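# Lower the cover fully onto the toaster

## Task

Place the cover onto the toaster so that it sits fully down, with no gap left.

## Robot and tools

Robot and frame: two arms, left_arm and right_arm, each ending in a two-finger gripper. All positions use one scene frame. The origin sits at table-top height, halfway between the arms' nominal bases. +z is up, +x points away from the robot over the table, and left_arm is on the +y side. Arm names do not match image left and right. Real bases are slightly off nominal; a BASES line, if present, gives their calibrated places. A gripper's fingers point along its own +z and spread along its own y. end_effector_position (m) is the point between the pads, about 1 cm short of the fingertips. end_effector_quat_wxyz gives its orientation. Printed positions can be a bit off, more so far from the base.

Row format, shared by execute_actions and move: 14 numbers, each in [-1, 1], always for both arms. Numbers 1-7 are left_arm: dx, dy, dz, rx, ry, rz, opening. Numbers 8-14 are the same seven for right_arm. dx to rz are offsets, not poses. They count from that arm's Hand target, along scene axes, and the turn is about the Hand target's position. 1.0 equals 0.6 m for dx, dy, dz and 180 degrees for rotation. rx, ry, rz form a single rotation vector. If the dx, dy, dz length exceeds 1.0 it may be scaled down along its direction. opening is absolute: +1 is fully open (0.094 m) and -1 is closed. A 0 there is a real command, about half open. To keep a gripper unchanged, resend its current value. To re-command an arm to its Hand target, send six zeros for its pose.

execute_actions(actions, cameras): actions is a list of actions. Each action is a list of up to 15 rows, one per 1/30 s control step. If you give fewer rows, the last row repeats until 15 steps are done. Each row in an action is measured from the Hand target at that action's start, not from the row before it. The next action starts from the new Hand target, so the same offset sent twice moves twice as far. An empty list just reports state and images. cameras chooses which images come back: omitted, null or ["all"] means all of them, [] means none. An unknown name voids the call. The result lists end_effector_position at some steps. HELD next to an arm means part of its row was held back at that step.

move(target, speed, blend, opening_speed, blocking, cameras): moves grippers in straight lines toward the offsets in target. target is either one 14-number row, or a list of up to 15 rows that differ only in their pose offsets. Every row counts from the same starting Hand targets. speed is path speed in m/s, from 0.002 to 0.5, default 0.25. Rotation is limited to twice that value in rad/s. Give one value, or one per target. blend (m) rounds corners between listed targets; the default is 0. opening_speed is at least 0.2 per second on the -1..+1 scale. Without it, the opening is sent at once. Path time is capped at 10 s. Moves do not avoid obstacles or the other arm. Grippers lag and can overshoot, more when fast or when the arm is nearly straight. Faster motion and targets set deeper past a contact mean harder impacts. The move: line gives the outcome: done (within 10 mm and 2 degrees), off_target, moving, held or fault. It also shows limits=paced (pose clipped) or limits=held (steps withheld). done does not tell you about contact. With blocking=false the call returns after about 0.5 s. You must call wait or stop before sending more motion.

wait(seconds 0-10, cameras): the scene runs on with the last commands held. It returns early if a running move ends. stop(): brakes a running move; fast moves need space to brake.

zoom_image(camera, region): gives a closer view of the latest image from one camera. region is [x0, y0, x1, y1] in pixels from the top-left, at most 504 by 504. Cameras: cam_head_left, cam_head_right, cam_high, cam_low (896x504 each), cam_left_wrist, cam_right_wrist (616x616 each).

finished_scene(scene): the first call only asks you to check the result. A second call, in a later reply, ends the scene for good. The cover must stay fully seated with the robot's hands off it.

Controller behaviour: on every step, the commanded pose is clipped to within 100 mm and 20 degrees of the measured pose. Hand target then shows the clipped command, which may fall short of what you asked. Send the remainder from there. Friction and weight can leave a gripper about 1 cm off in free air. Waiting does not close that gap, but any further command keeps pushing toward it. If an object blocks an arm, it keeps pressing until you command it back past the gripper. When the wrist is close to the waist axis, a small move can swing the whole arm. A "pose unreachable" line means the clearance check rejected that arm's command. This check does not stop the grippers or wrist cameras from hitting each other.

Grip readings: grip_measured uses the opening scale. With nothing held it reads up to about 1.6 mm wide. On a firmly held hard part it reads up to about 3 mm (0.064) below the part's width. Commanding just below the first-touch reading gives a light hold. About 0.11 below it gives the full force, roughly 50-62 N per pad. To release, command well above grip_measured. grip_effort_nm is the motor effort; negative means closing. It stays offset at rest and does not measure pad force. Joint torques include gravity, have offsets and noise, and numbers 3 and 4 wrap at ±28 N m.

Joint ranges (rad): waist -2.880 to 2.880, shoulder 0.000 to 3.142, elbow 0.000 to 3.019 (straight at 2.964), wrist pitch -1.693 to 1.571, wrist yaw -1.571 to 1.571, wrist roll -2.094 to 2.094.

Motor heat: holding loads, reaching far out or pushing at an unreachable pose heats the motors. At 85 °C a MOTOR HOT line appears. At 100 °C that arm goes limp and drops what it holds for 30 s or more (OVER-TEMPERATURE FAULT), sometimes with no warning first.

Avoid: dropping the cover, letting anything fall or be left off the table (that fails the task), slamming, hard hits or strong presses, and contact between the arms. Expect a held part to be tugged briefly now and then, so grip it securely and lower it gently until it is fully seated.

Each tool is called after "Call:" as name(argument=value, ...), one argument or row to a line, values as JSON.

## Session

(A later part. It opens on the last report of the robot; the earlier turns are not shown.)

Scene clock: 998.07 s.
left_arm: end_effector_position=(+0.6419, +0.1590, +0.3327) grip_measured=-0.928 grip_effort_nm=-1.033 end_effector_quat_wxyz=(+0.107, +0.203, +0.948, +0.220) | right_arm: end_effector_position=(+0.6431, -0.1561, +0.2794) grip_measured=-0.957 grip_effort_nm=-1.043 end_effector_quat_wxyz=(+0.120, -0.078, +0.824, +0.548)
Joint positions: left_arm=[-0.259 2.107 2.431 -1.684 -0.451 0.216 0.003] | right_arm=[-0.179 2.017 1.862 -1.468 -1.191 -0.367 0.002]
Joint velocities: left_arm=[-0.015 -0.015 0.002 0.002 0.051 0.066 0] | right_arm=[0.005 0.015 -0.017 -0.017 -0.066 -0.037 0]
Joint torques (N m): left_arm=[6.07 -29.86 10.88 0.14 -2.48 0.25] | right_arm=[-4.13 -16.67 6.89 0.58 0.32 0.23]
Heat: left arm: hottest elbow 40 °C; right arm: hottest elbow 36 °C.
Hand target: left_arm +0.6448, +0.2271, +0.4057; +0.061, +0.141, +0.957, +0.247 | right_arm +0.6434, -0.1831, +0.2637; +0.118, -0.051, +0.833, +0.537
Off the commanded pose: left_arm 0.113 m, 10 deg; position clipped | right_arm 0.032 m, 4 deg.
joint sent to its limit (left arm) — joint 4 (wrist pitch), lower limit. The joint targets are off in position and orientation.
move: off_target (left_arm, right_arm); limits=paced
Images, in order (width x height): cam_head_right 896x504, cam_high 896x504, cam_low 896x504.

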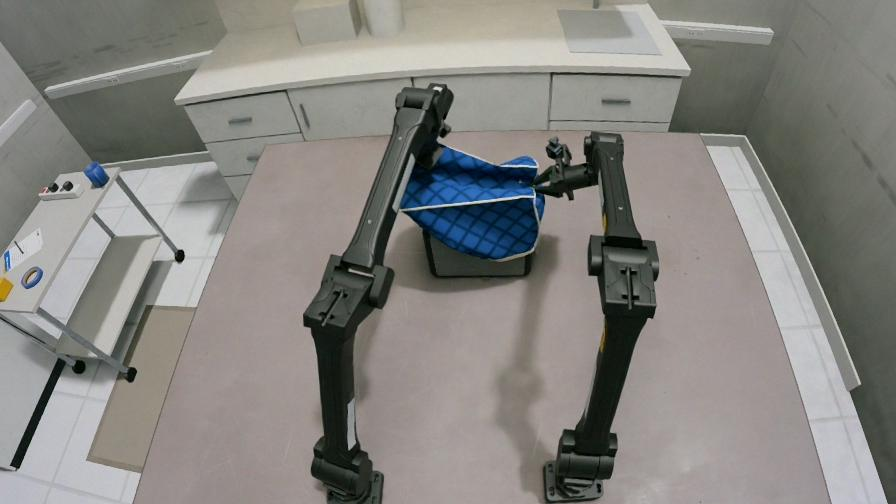

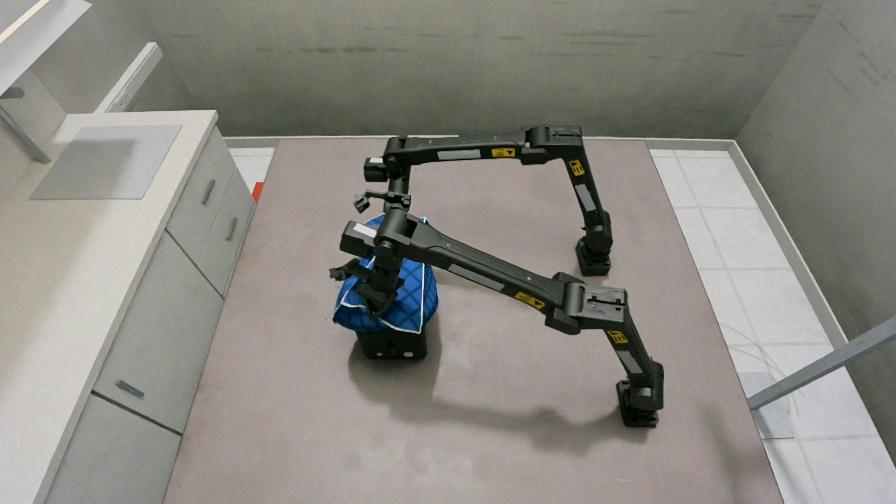

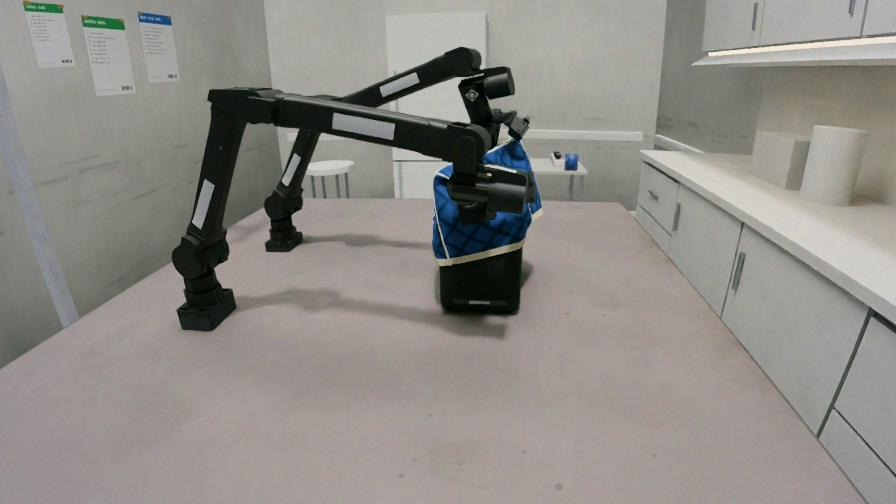

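Call:
move(
  target=[-0.01,-0.03,0.06,0.02,0,0,-1,-0.01,0.06,0.02,0.05,0,0,-1],
  speed=0.1,
  cameras=["cam_low","cam_high","cam_head_right"],
)

Call:
zoom_image(
  camera="cam_high",
  region=[280, 150, 500, 390],
)

Call:
zoom_image(
  camera="cam_low",
  region=[340, 50, 640, 350],
)

Call:
zoom_image(
  camera="cam_head_right",
  region=[380, 90, 580, 300],
)

Scene clock: 1005.27 s.
left_arm: end_effector_position=(+0.6424, +0.1694, +0.3683) grip_measured=-0.928 grip_effort_nm=-1.028 end_effector_quat_wxyz=(+0.131, +0.201, +0.934, +0.265) | right_arm: end_effector_position=(+0.6385, -0.1342, +0.2897) grip_measured=-0.957 grip_effort_nm=-1.038 end_effector_quat_wxyz=(+0.128, -0.062, +0.781, +0.608)
Joint positions: left_arm=[-0.265 2.088 2.468 -1.684 -0.544 0.24 0.003] | right_arm=[-0.157 1.983 1.769 -1.323 -1.34 -0.252 0.002]
Joint velocities: left_arm=[0.005 -0.005 -0.002 0.002 -0.007 -0.037 0] | right_arm=[-0.005 -0.005 -0.012 -0.007 -0.125 0.022 0.002]
Joint torques (N m): left_arm=[3.37 -28.57 11.75 0.14 -1.9 0.25] | right_arm=[-2.43 -16.5 6.86 0.53 -0.01 0.22]
Heat: left arm: hottest elbow 40 °C; right arm: hottest elbow 35 °C.
Hand target: left_arm +0.6390, +0.2084, +0.4411; +0.057, +0.143, +0.949, +0.276 | right_arm +0.6372, -0.1469, +0.2761; +0.121, -0.041, +0.788, +0.602
Off the commanded pose: left_arm 0.083 m, 11 deg | right_arm 0.019 m, 3 deg.
joint sent to its limit (left arm) — joint 4 (wrist pitch), lower limit. The joint targets are off in position and orientation.
move: off_target (left_arm, right_arm); limits=paced
Images, in order (width x height): cam_head_right 896x504, cam_high 896x504, cam_low 896x504.

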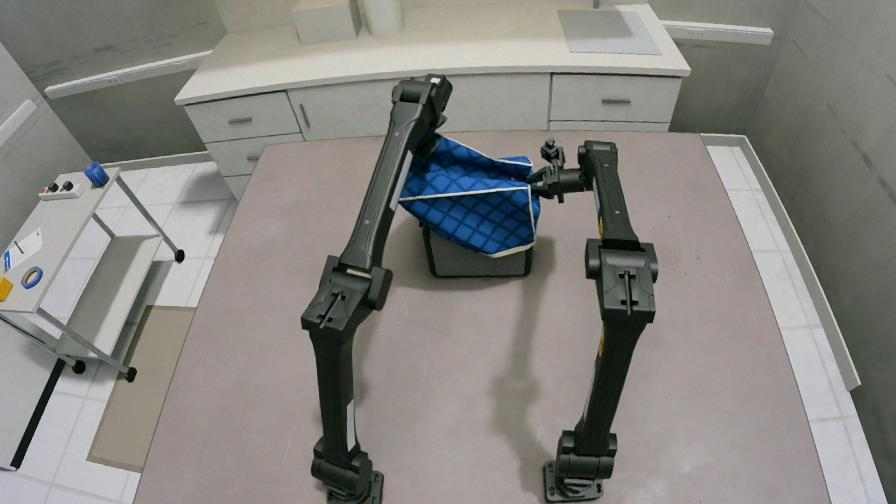

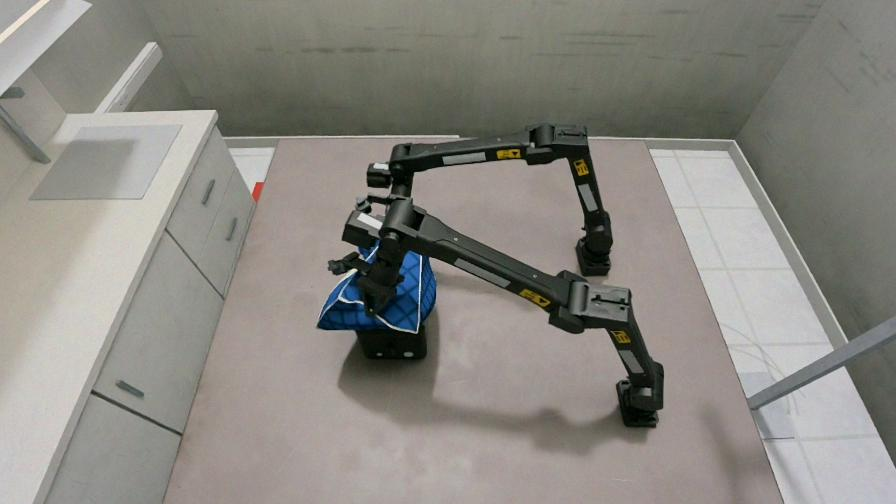

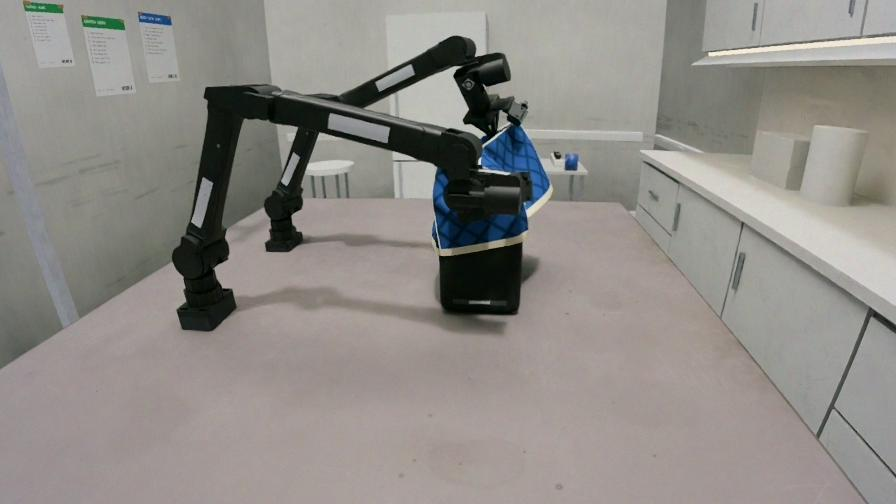

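Scaled by 2.100.

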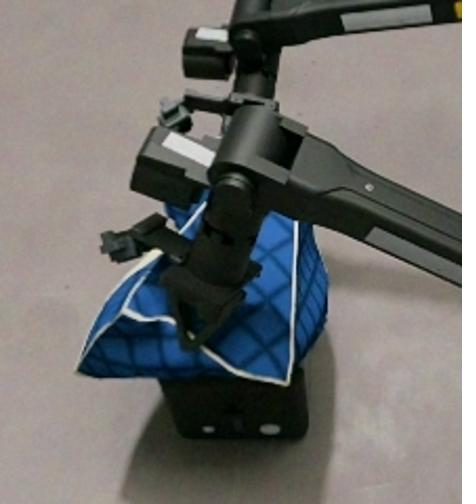

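Scaled by 1.680.

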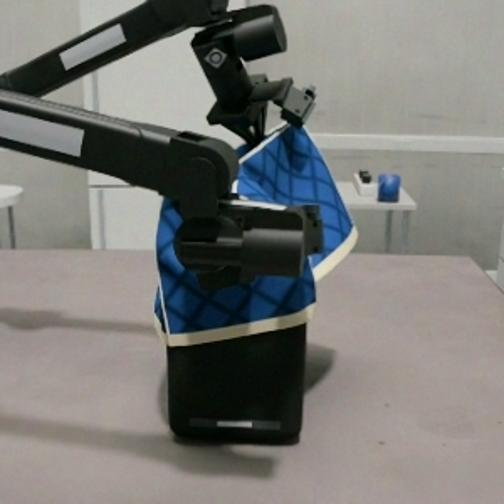

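Scaled by 2.400.

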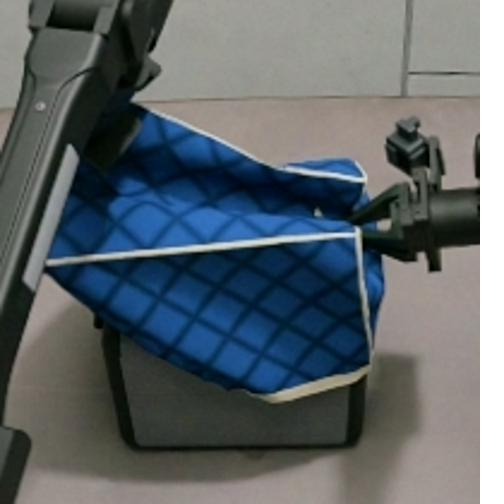

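Call:
move(
  target=[-0.02,-0.02,0.08,0.0,0,0,-1,-0.02,0.0,0.05,0.0,0,0,-1],
  speed=0.1,
  cameras=["cam_low","cam_high","cam_head_right"],
)

Call:
zoom_image(
  camera="cam_high",
  region=[280, 150, 500, 390],
)

Call:
zoom_image(
  camera="cam_low",
  region=[340, 50, 640, 350],
)

Call:
zoom_image(
  camera="cam_head_right",
  region=[380, 90, 580, 300],
)

Scene clock: 1013.10 s.
left_arm: end_effector_position=(+0.6386, +0.1638, +0.4122) grip_measured=-0.928 grip_effort_nm=-1.023 end_effector_quat_wxyz=(+0.169, +0.209, +0.923, +0.277) | right_arm: end_effector_position=(+0.6264, -0.1327, +0.3185) grip_measured=-0.957 grip_effort_nm=-1.038 end_effector_quat_wxyz=(+0.129, -0.063, +0.781, +0.608)
Joint positions: left_arm=[-0.28 2.063 2.53 -1.684 -0.57 0.276 0.003] | right_arm=[-0.157 1.933 1.769 -1.369 -1.341 -0.251 0.002]
Joint velocities: left_arm=[-0.015 -0.005 0.017 0.022 0.022 0.022 -0.001] | right_arm=[-0.015 0.005 -0.022 -0.017 0.051 0.007 0]
Joint torques (N m): left_arm=[2.26 -28.81 11.69 0.35 -1.65 0.21] | right_arm=[-2.84 -15.74 7.51 0.02 0.01 0.15]
Heat: left arm: hottest elbow 41 °C; right arm: hottest elbow 35 °C.
Hand target: left_arm +0.6272, +0.1956, +0.4890; +0.057, +0.144, +0.948, +0.276 | right_arm +0.6255, -0.1471, +0.3063; +0.121, -0.041, +0.788, +0.602
Off the commanded pose: left_arm 0.084 m, 15 deg | right_arm 0.019 m, 3 deg.
joint sent to its limit (left arm) — joint 4 (wrist pitch), lower limit. The joint targets are off in position and orientation.
move: off_target (left_arm, right_arm)
Images, in order (width x height): cam_head_right 896x504, cam_high 896x504, cam_low 896x504.

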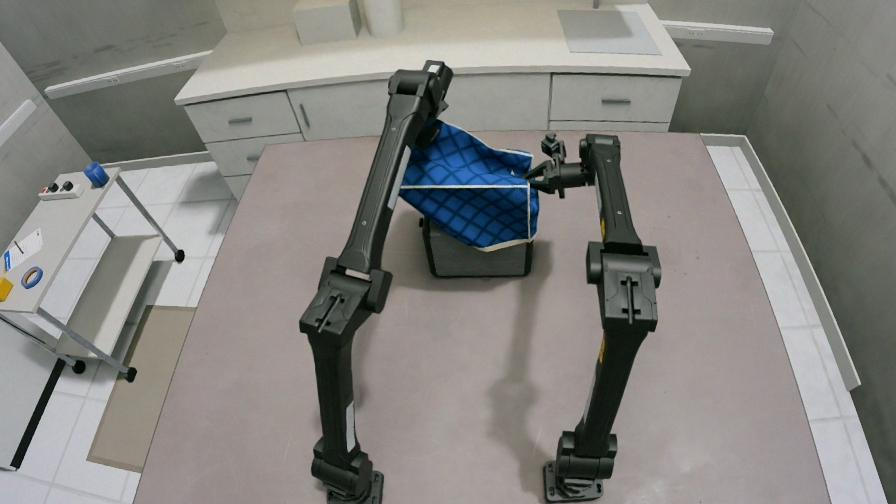

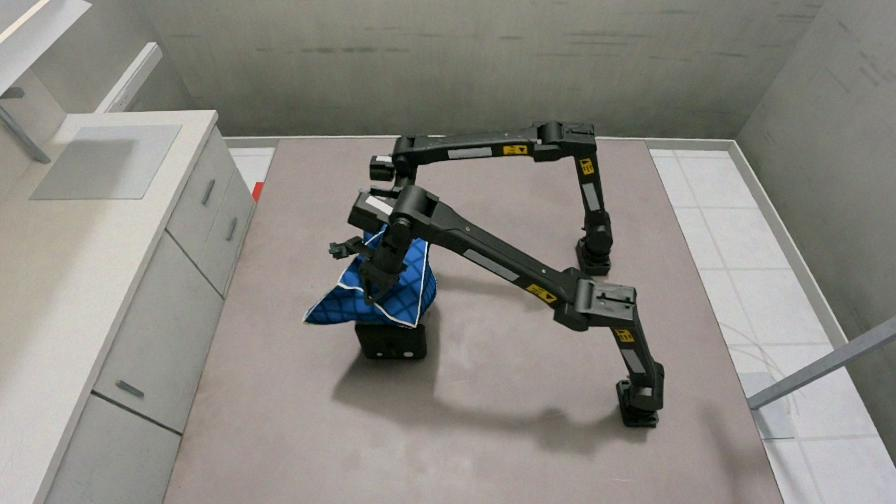

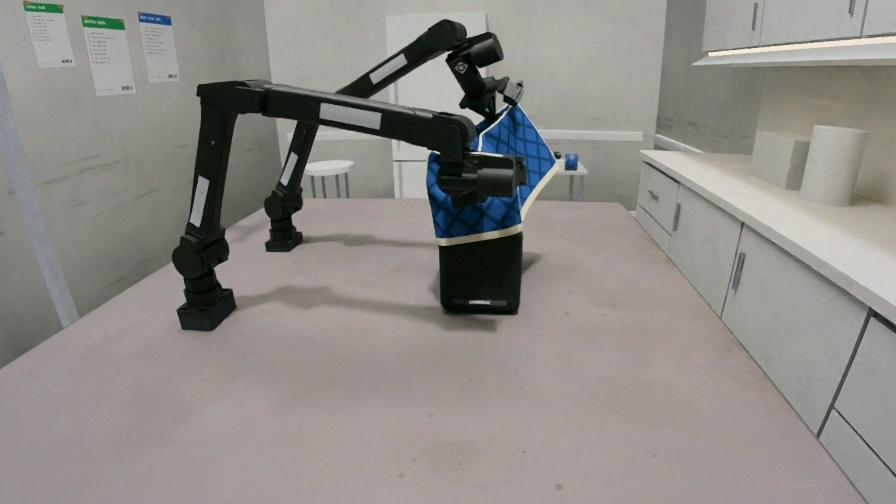

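Scaled by 2.100.

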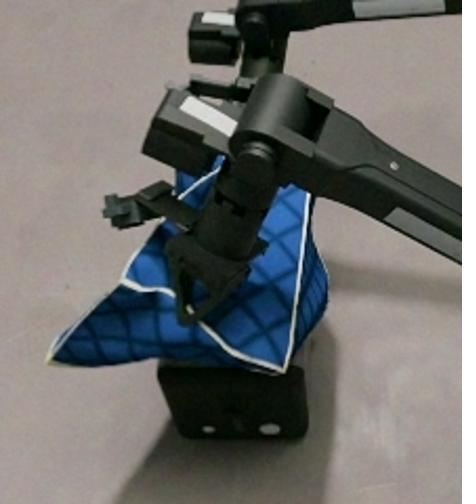

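Scaled by 1.680.

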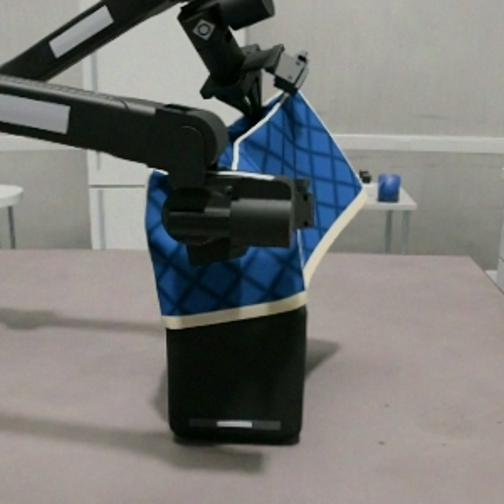

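Scaled by 2.400.

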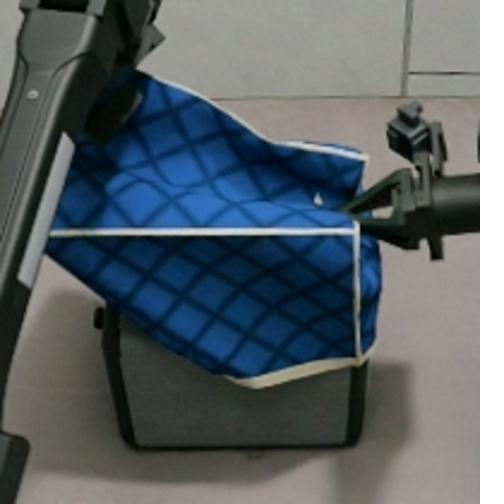

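Call:
move(
  target=[
    [-0.02,-0.02,0.06,0.0,-0.06,0,-1,-0.03,0.02,0.0,0.02,-0.06,0,-1],
    [-0.06,0.0,0.05,0.0,-0.09,0,-1,-0.06,0.02,0.0,0.02,-0.09,0,-1],
  ],
  speed=0.1,
  cameras=["cam_low","cam_high","cam_head_right"],
)

Call:
zoom_image(
  camera="cam_high",
  region=[280, 150, 500, 390],
)

Call:
zoom_image(
  camera="cam_low",
  region=[340, 50, 640, 350],
)

Call:
zoom_image(
  camera="cam_head_right",
  region=[380, 90, 580, 300],
)

Scene clock: 1022.50 s.
left_arm: end_effector_position=(+0.6138, +0.1573, +0.4535) grip_measured=-0.928 grip_effort_nm=-1.028 end_effector_quat_wxyz=(+0.209, +0.161, +0.922, +0.282) | right_arm: end_effector_position=(+0.5899, -0.1226, +0.3263) grip_measured=-0.957 grip_effort_nm=-1.043 end_effector_quat_wxyz=(+0.237, -0.145, +0.733, +0.621)
Joint positions: left_arm=[-0.309 1.987 2.502 -1.686 -0.613 0.17 0.003] | right_arm=[-0.153 1.756 1.465 -0.853 -1.442 -0.132 0.002]
Joint velocities: left_arm=[-0.015 -0.005 -0.002 -0.022 0.051 0.037 0] | right_arm=[0.005 0.005 0.002 0.002 0.022 0.037 0]
Joint torques (N m): left_arm=[2.78 -28.81 8.36 0.5 -1.79 -0.1] | right_arm=[-2.61 -13.51 6.61 0.87 0.15 0.12]
Heat: left arm: hottest elbow 42 °C; right arm: hottest elbow 35 °C.
Hand target: left_arm +0.5912, +0.1954, +0.5188; +0.190, +0.104, +0.931, +0.294 | right_arm +0.5894, -0.1350, +0.3074; +0.232, -0.122, +0.744, +0.614
Off the commanded pose: left_arm 0.079 m, 7 deg | right_arm 0.024 m, 3 deg.
joint sent to its limit (left arm) — joint 4 (wrist pitch), lower limit. The joint targets are off in position and orientation.
move: off_target (left_arm, right_arm)
Images, in order (width x height): cam_head_right 896x504, cam_high 896x504, cam_low 896x504.

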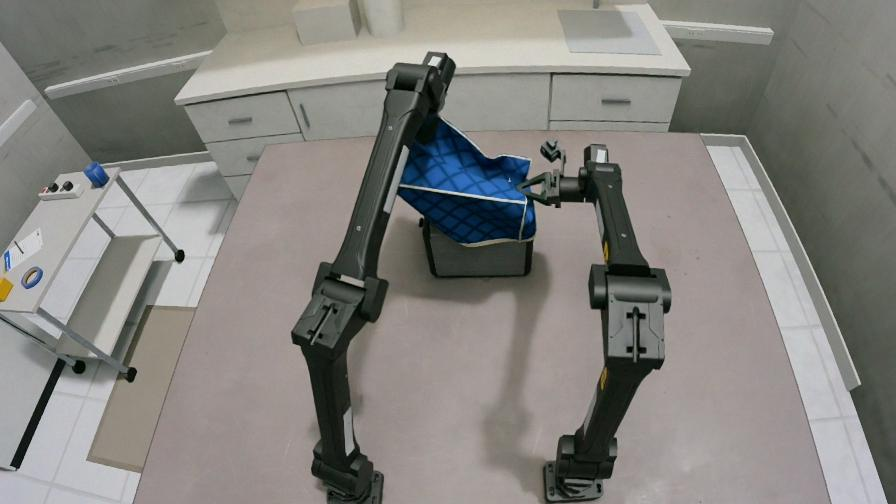

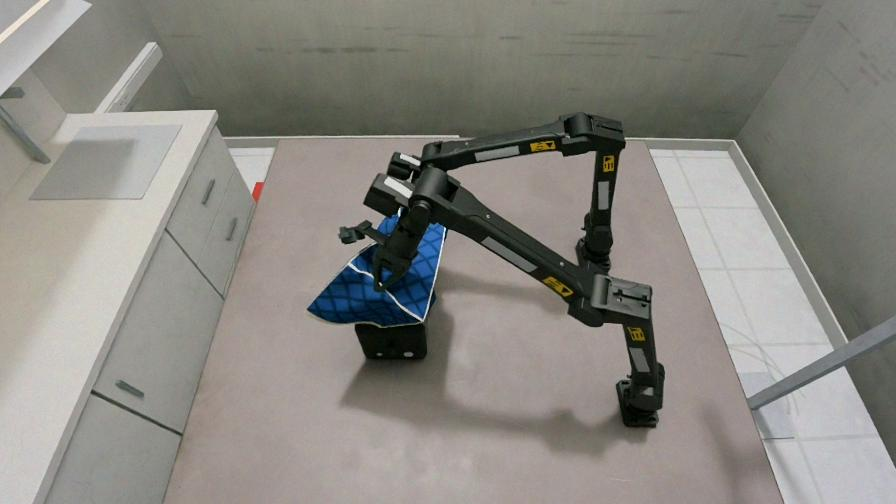

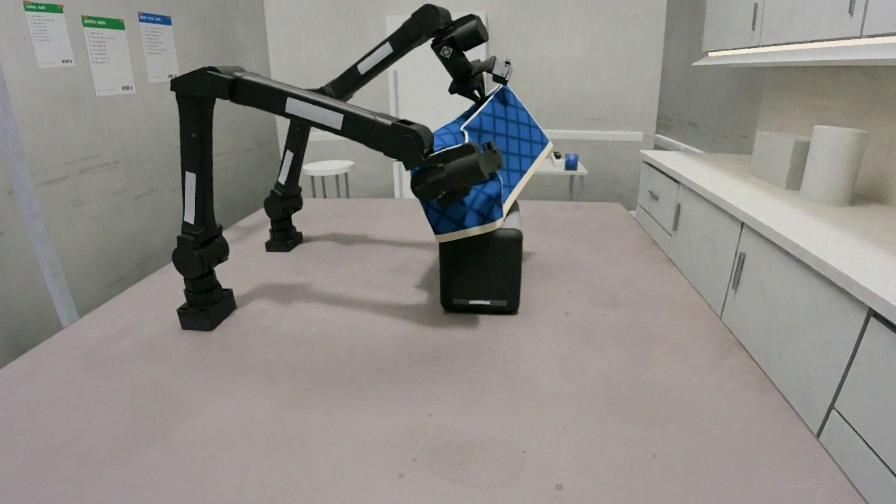

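Scaled by 2.100.

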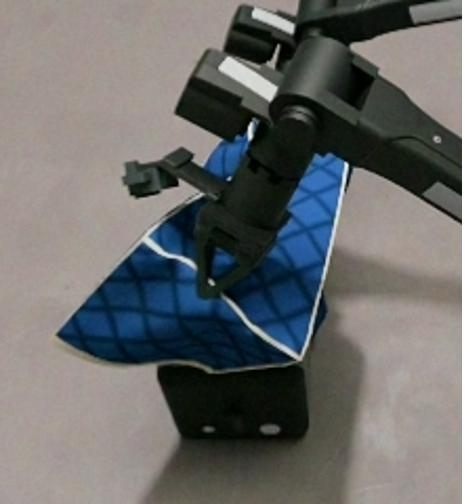

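Scaled by 1.680.

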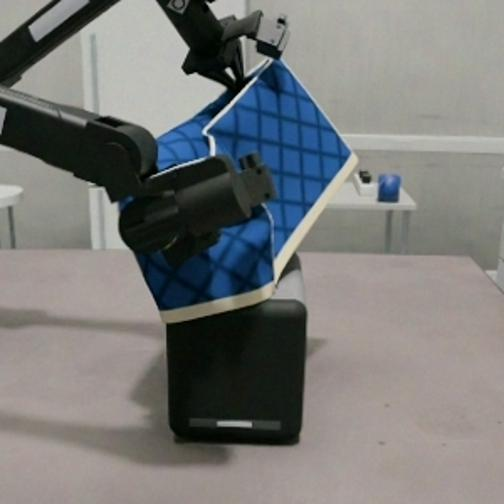

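Scaled by 2.400.

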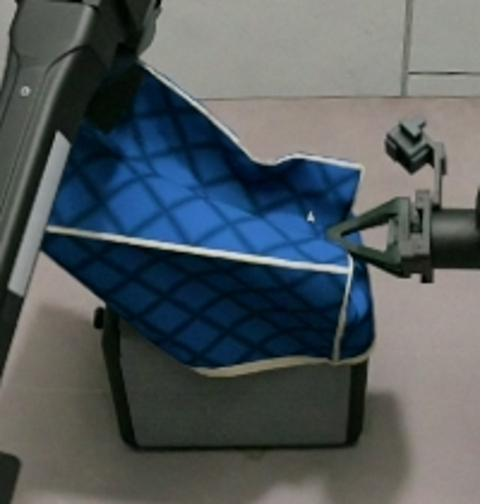

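Call:
move(
  target=[
    [-0.09,-0.02,0.04,0.0,-0.06,0,-1,-0.05,0,0.0,0,-0.03,0,-1],
    [-0.09,0.0,-0.06,0.0,-0.06,0,-1,-0.05,0.0,0.0,0,-0.03,0,-1],
  ],
  speed=0.1,
  cameras=["cam_low","cam_high","cam_head_right","cam_head_left"],
)

Call:
zoom_image(
  camera="cam_high",
  region=[280, 150, 500, 390],
)

Call:
zoom_image(
  camera="cam_head_right",
  region=[380, 90, 580, 300],
)

Scene clock: 1028.77 s.
left_arm: end_effector_position=(+0.5447, +0.1629, +0.4398) grip_measured=-0.928 grip_effort_nm=-1.038 end_effector_quat_wxyz=(+0.246, +0.107, +0.917, +0.295) | right_arm: end_effector_position=(+0.5570, -0.1184, +0.3218) grip_measured=-0.957 grip_effort_nm=-1.043 end_effector_quat_wxyz=(+0.265, -0.173, +0.721, +0.616)
Joint positions: left_arm=[-0.353 1.685 1.994 -1.458 -0.688 0.038 0.003] | right_arm=[-0.153 1.668 1.32 -0.716 -1.456 -0.133 0.002]
Joint velocities: left_arm=[-0.015 -0.005 0.002 -0.012 -0.022 -0.095 0] | right_arm=[-0.015 -0.005 0.012 -0.012 0.007 0.022 0]
Joint torques (N m): left_arm=[3.25 -22.83 8.27 1.1 -1.19 0.14] | right_arm=[-3.25 -12.4 7.27 1.07 0.14 0.14]
Heat: left arm: hottest elbow 42 °C; right arm: hottest shoulder 34 °C.
Hand target: left_arm +0.5366, +0.1962, +0.4818; +0.277, +0.076, +0.909, +0.302 | right_arm +0.5594, -0.1350, +0.3079; +0.267, -0.150, +0.732, +0.608
Off the commanded pose: left_arm 0.054 m, 5 deg | right_arm 0.022 m, 3 deg.
move: off_target (left_arm, right_arm)
Images, in order (width x height): cam_head_left 896x504, cam_head_right 896x504, cam_high 896x504, cam_low 896x504.

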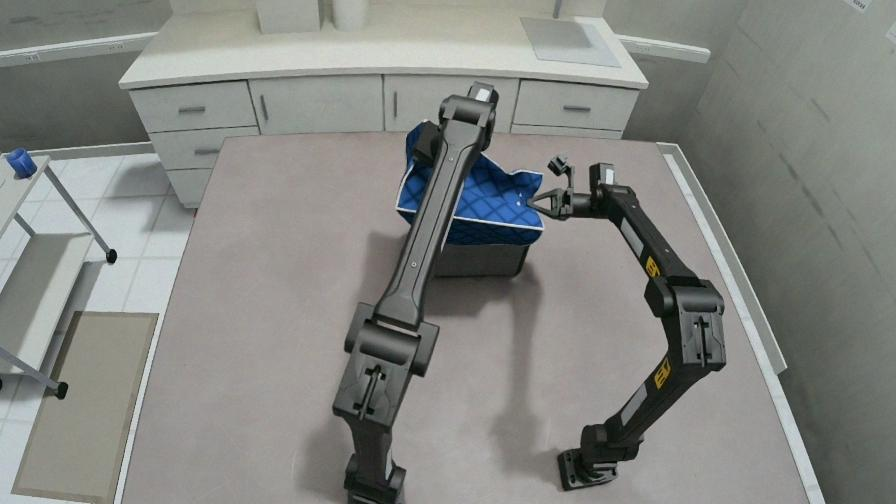

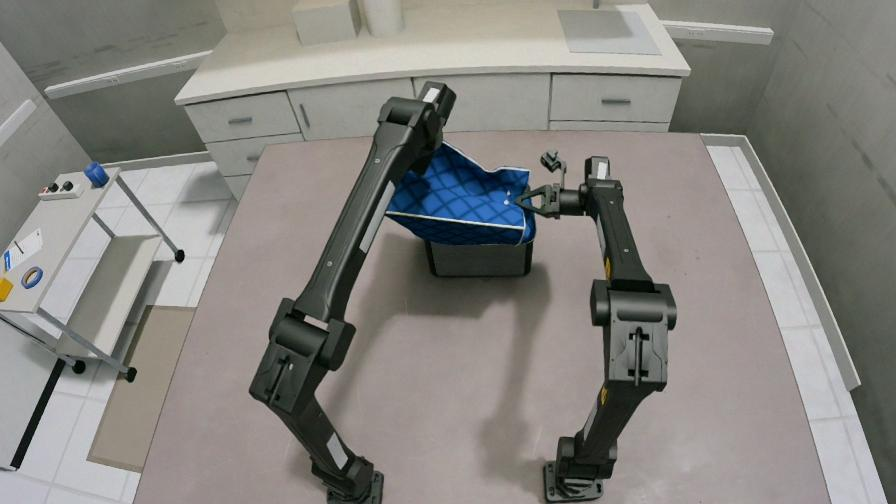

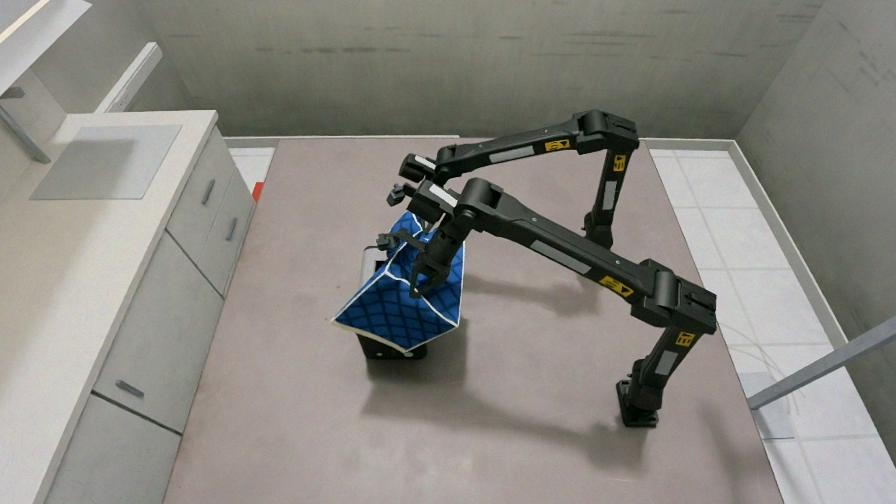

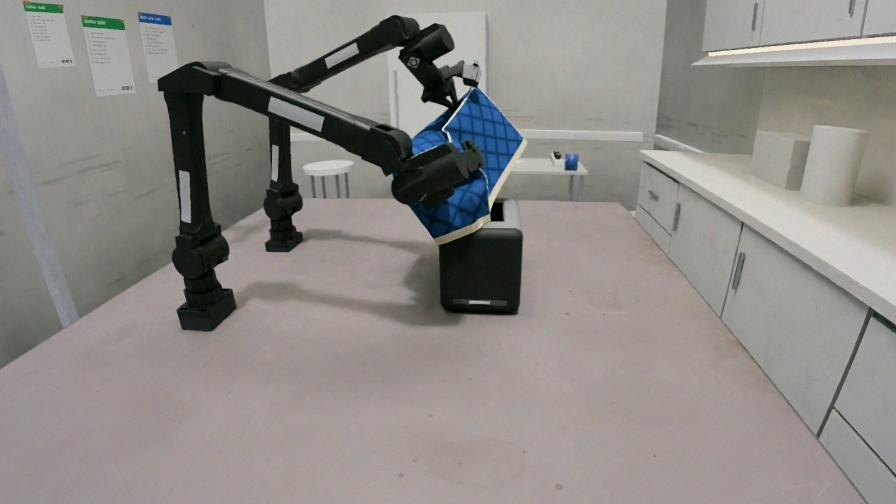

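Scaled by 2.100.

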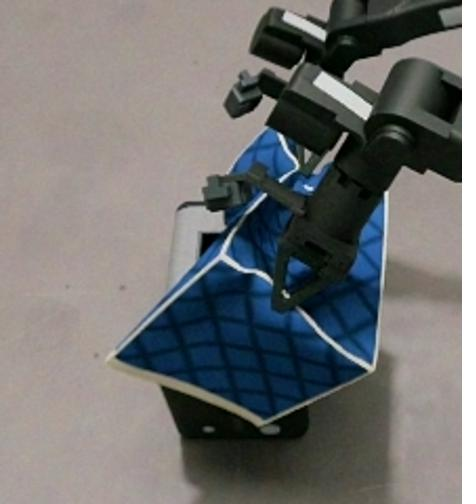

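Scaled by 2.400.

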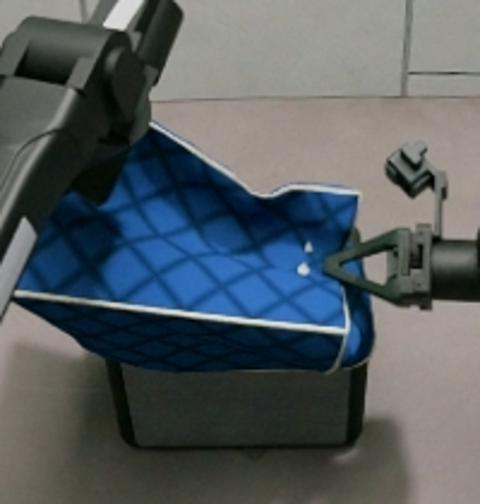

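Call:
move(
  target=[0.0,0.02,-0.12,-0.03,0.0,0,-1,0.0,0.0,0.0,0,0.0,0,-1],
  speed=0.1,
  cameras=["cam_high"],
)

Call:
zoom_image(
  camera="cam_high",
  region=[280, 150, 500, 390],
)

Call:
move(
  target=[0.14,0.0,0.0,-0.03,0.15,0,-1,0.13,-0.02,0.04,-0.04,0.15,0,-1],
  speed=0.1,
  cameras=["cam_low","cam_high","cam_head_right","cam_head_left"],
)

Call:
zoom_image(
  camera="cam_high",
  region=[280, 150, 500, 390],
)

Call:
zoom_image(
  camera="cam_low",
  region=[340, 50, 640, 350],
)

Call:
zoom_image(
  camera="cam_head_right",
  region=[380, 90, 580, 300],
)

Scene clock: 1036.47 s.
left_arm: end_effector_position=(+0.5400, +0.1818, +0.3812) grip_measured=-0.928 grip_effort_nm=-1.033 end_effector_quat_wxyz=(+0.259, +0.087, +0.928, +0.252) | right_arm: end_effector_position=(+0.5560, -0.1185, +0.3176) grip_measured=-0.957 grip_effort_nm=-1.038 end_effector_quat_wxyz=(+0.264, -0.171, +0.724, +0.614)
Joint positions: left_arm=[-0.302 1.595 1.735 -1.238 -0.591 0.038 0.003] | right_arm=[-0.153 1.668 1.311 -0.711 -1.45 -0.132 0.002]
Joint velocities: left_arm=[0.005 -0.034 -0.002 -0.007 -0.081 -0.066 0] | right_arm=[0.005 -0.015 0.012 0.002 -0.037 0.007 0]
Joint torques (N m): left_arm=[2.84 -20.19 8.16 1.09 -0.85 0.11] | right_arm=[-3.25 -12.45 7.83 1.11 -0.1 0.2]
Heat: left arm: hottest elbow 41 °C; right arm: hottest shoulder 34 °C.
Hand target: left_arm +0.5361, +0.2092, +0.4102; +0.280, +0.063, +0.922, +0.259 | right_arm +0.5594, -0.1350, +0.3079; +0.267, -0.150, +0.732, +0.608
Off the commanded pose: left_arm 0.039 m, 4 deg | right_arm 0.020 m, 3 deg.
move: off_target (left_arm, right_arm)
Images, in order (width x height): cam_high 896x504.

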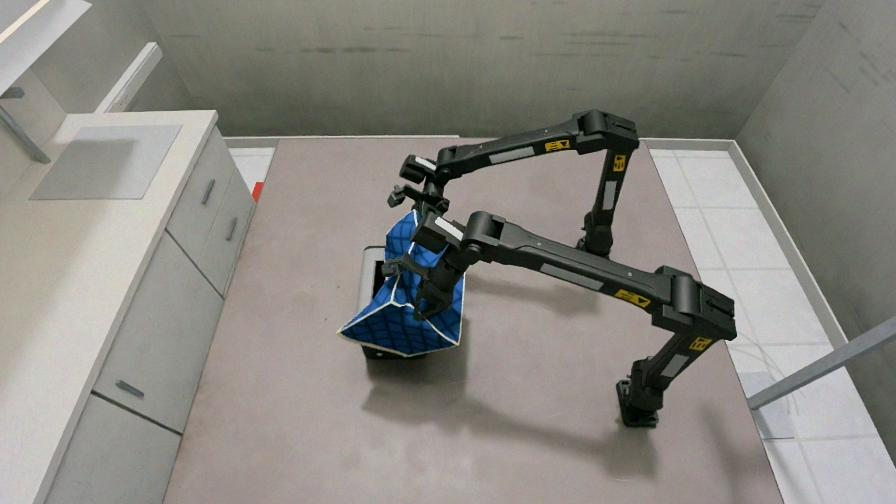

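Scaled by 2.100.

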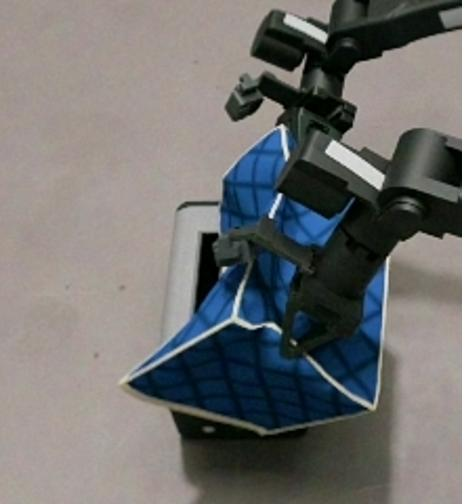

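Scene clock: 1039.87 s.
left_arm: end_effector_position=(+0.6106, +0.1732, +0.3937) grip_measured=-0.928 grip_effort_nm=-1.023 end_effector_quat_wxyz=(+0.156, +0.142, +0.960, +0.184) | right_arm: end_effector_position=(+0.6195, -0.1327, +0.3376) grip_measured=-0.957 grip_effort_nm=-1.033 end_effector_quat_wxyz=(+0.069, -0.020, +0.807, +0.586)
Joint positions: left_arm=[-0.236 1.971 2.375 -1.677 -0.392 0.123 0.003] | right_arm=[-0.153 1.943 1.869 -1.569 -1.262 -0.219 0.002]
Joint velocities: left_arm=[-0.005 0.015 0.002 -0.002 0.022 -0.007 0] | right_arm=[0.005 -0.005 -0.017 0.007 -0.007 -0.081 0]
Joint torques (N m): left_arm=[4.07 -21.07 11.03 -0.06 -0.92 0.24] | right_arm=[-2.49 -13.22 13.57 -0.02 -0.14 -0.12]
Heat: left arm: hottest elbow 41 °C; right arm: hottest elbow 35 °C.
Hand target: left_arm +0.6206, +0.2087, +0.4113; +0.059, +0.107, +0.973, +0.194 | right_arm +0.6379, -0.1471, +0.3300; +0.079, -0.021, +0.811, +0.579
Off the commanded pose: left_arm 0.041 m, 12 deg | right_arm 0.024 m, 1 deg.
joint sent to its limit (left arm) — joint 4 (wrist pitch), lower limit. The joint targets are off in orientation, not in position.
move: off_target (left_arm, right_arm)
Images, in order (width x height): cam_head_left 896x504, cam_head_right 896x504, cam_high 896x504, cam_low 896x504.

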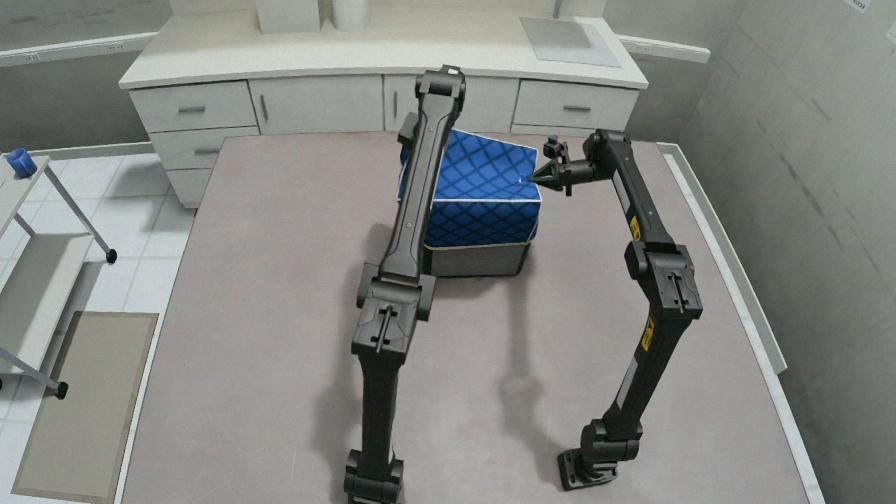

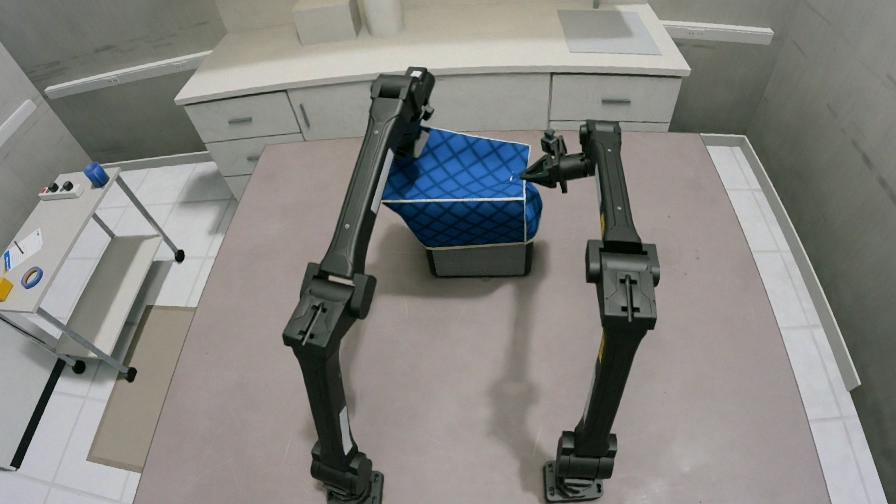

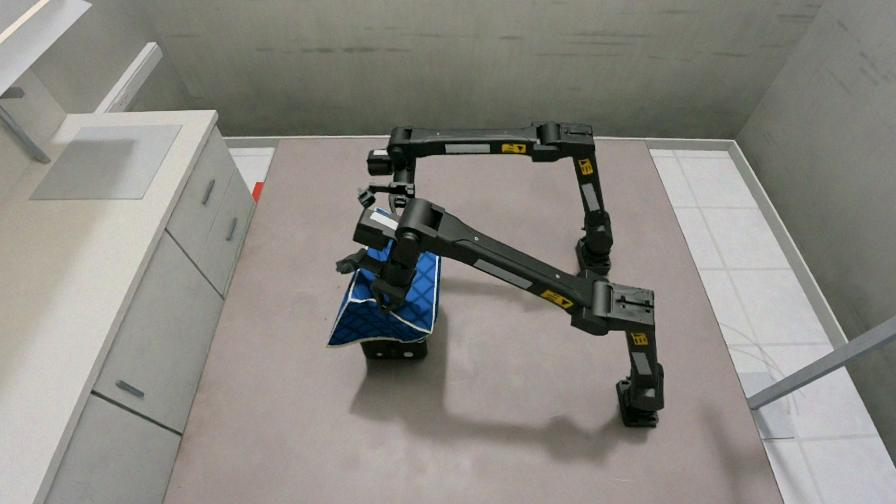

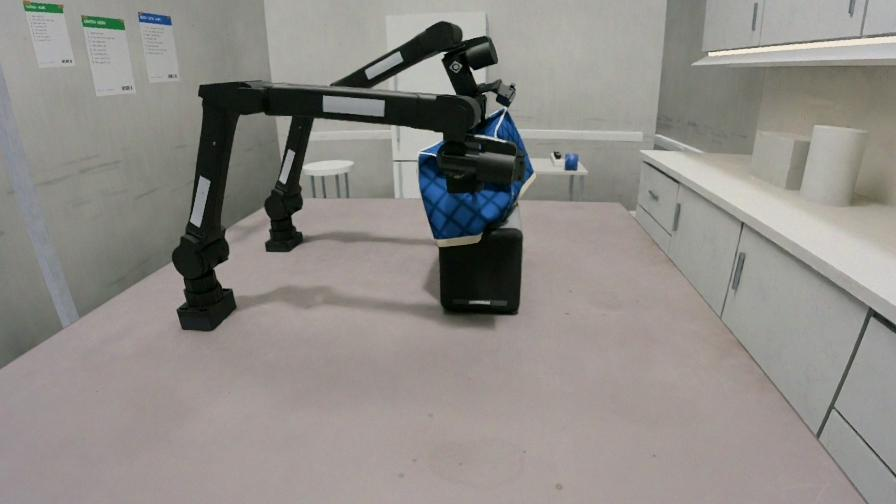

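Scaled by 2.100.

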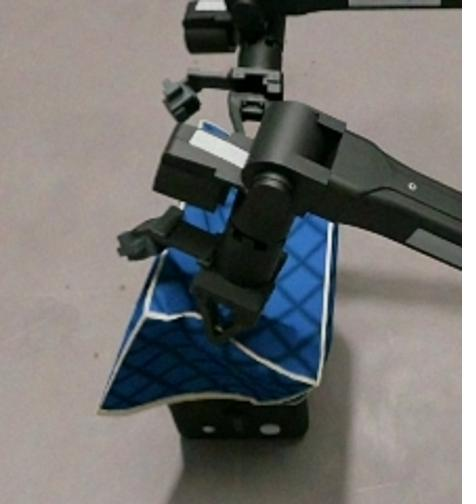

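Scaled by 1.680.

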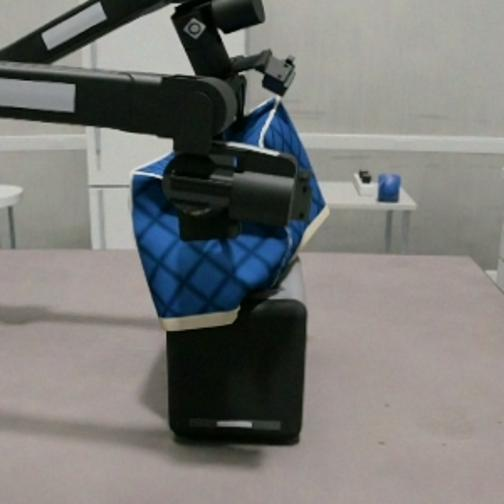

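Scaled by 2.400.

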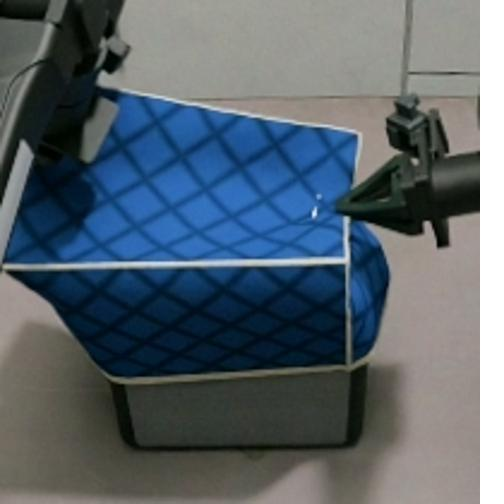

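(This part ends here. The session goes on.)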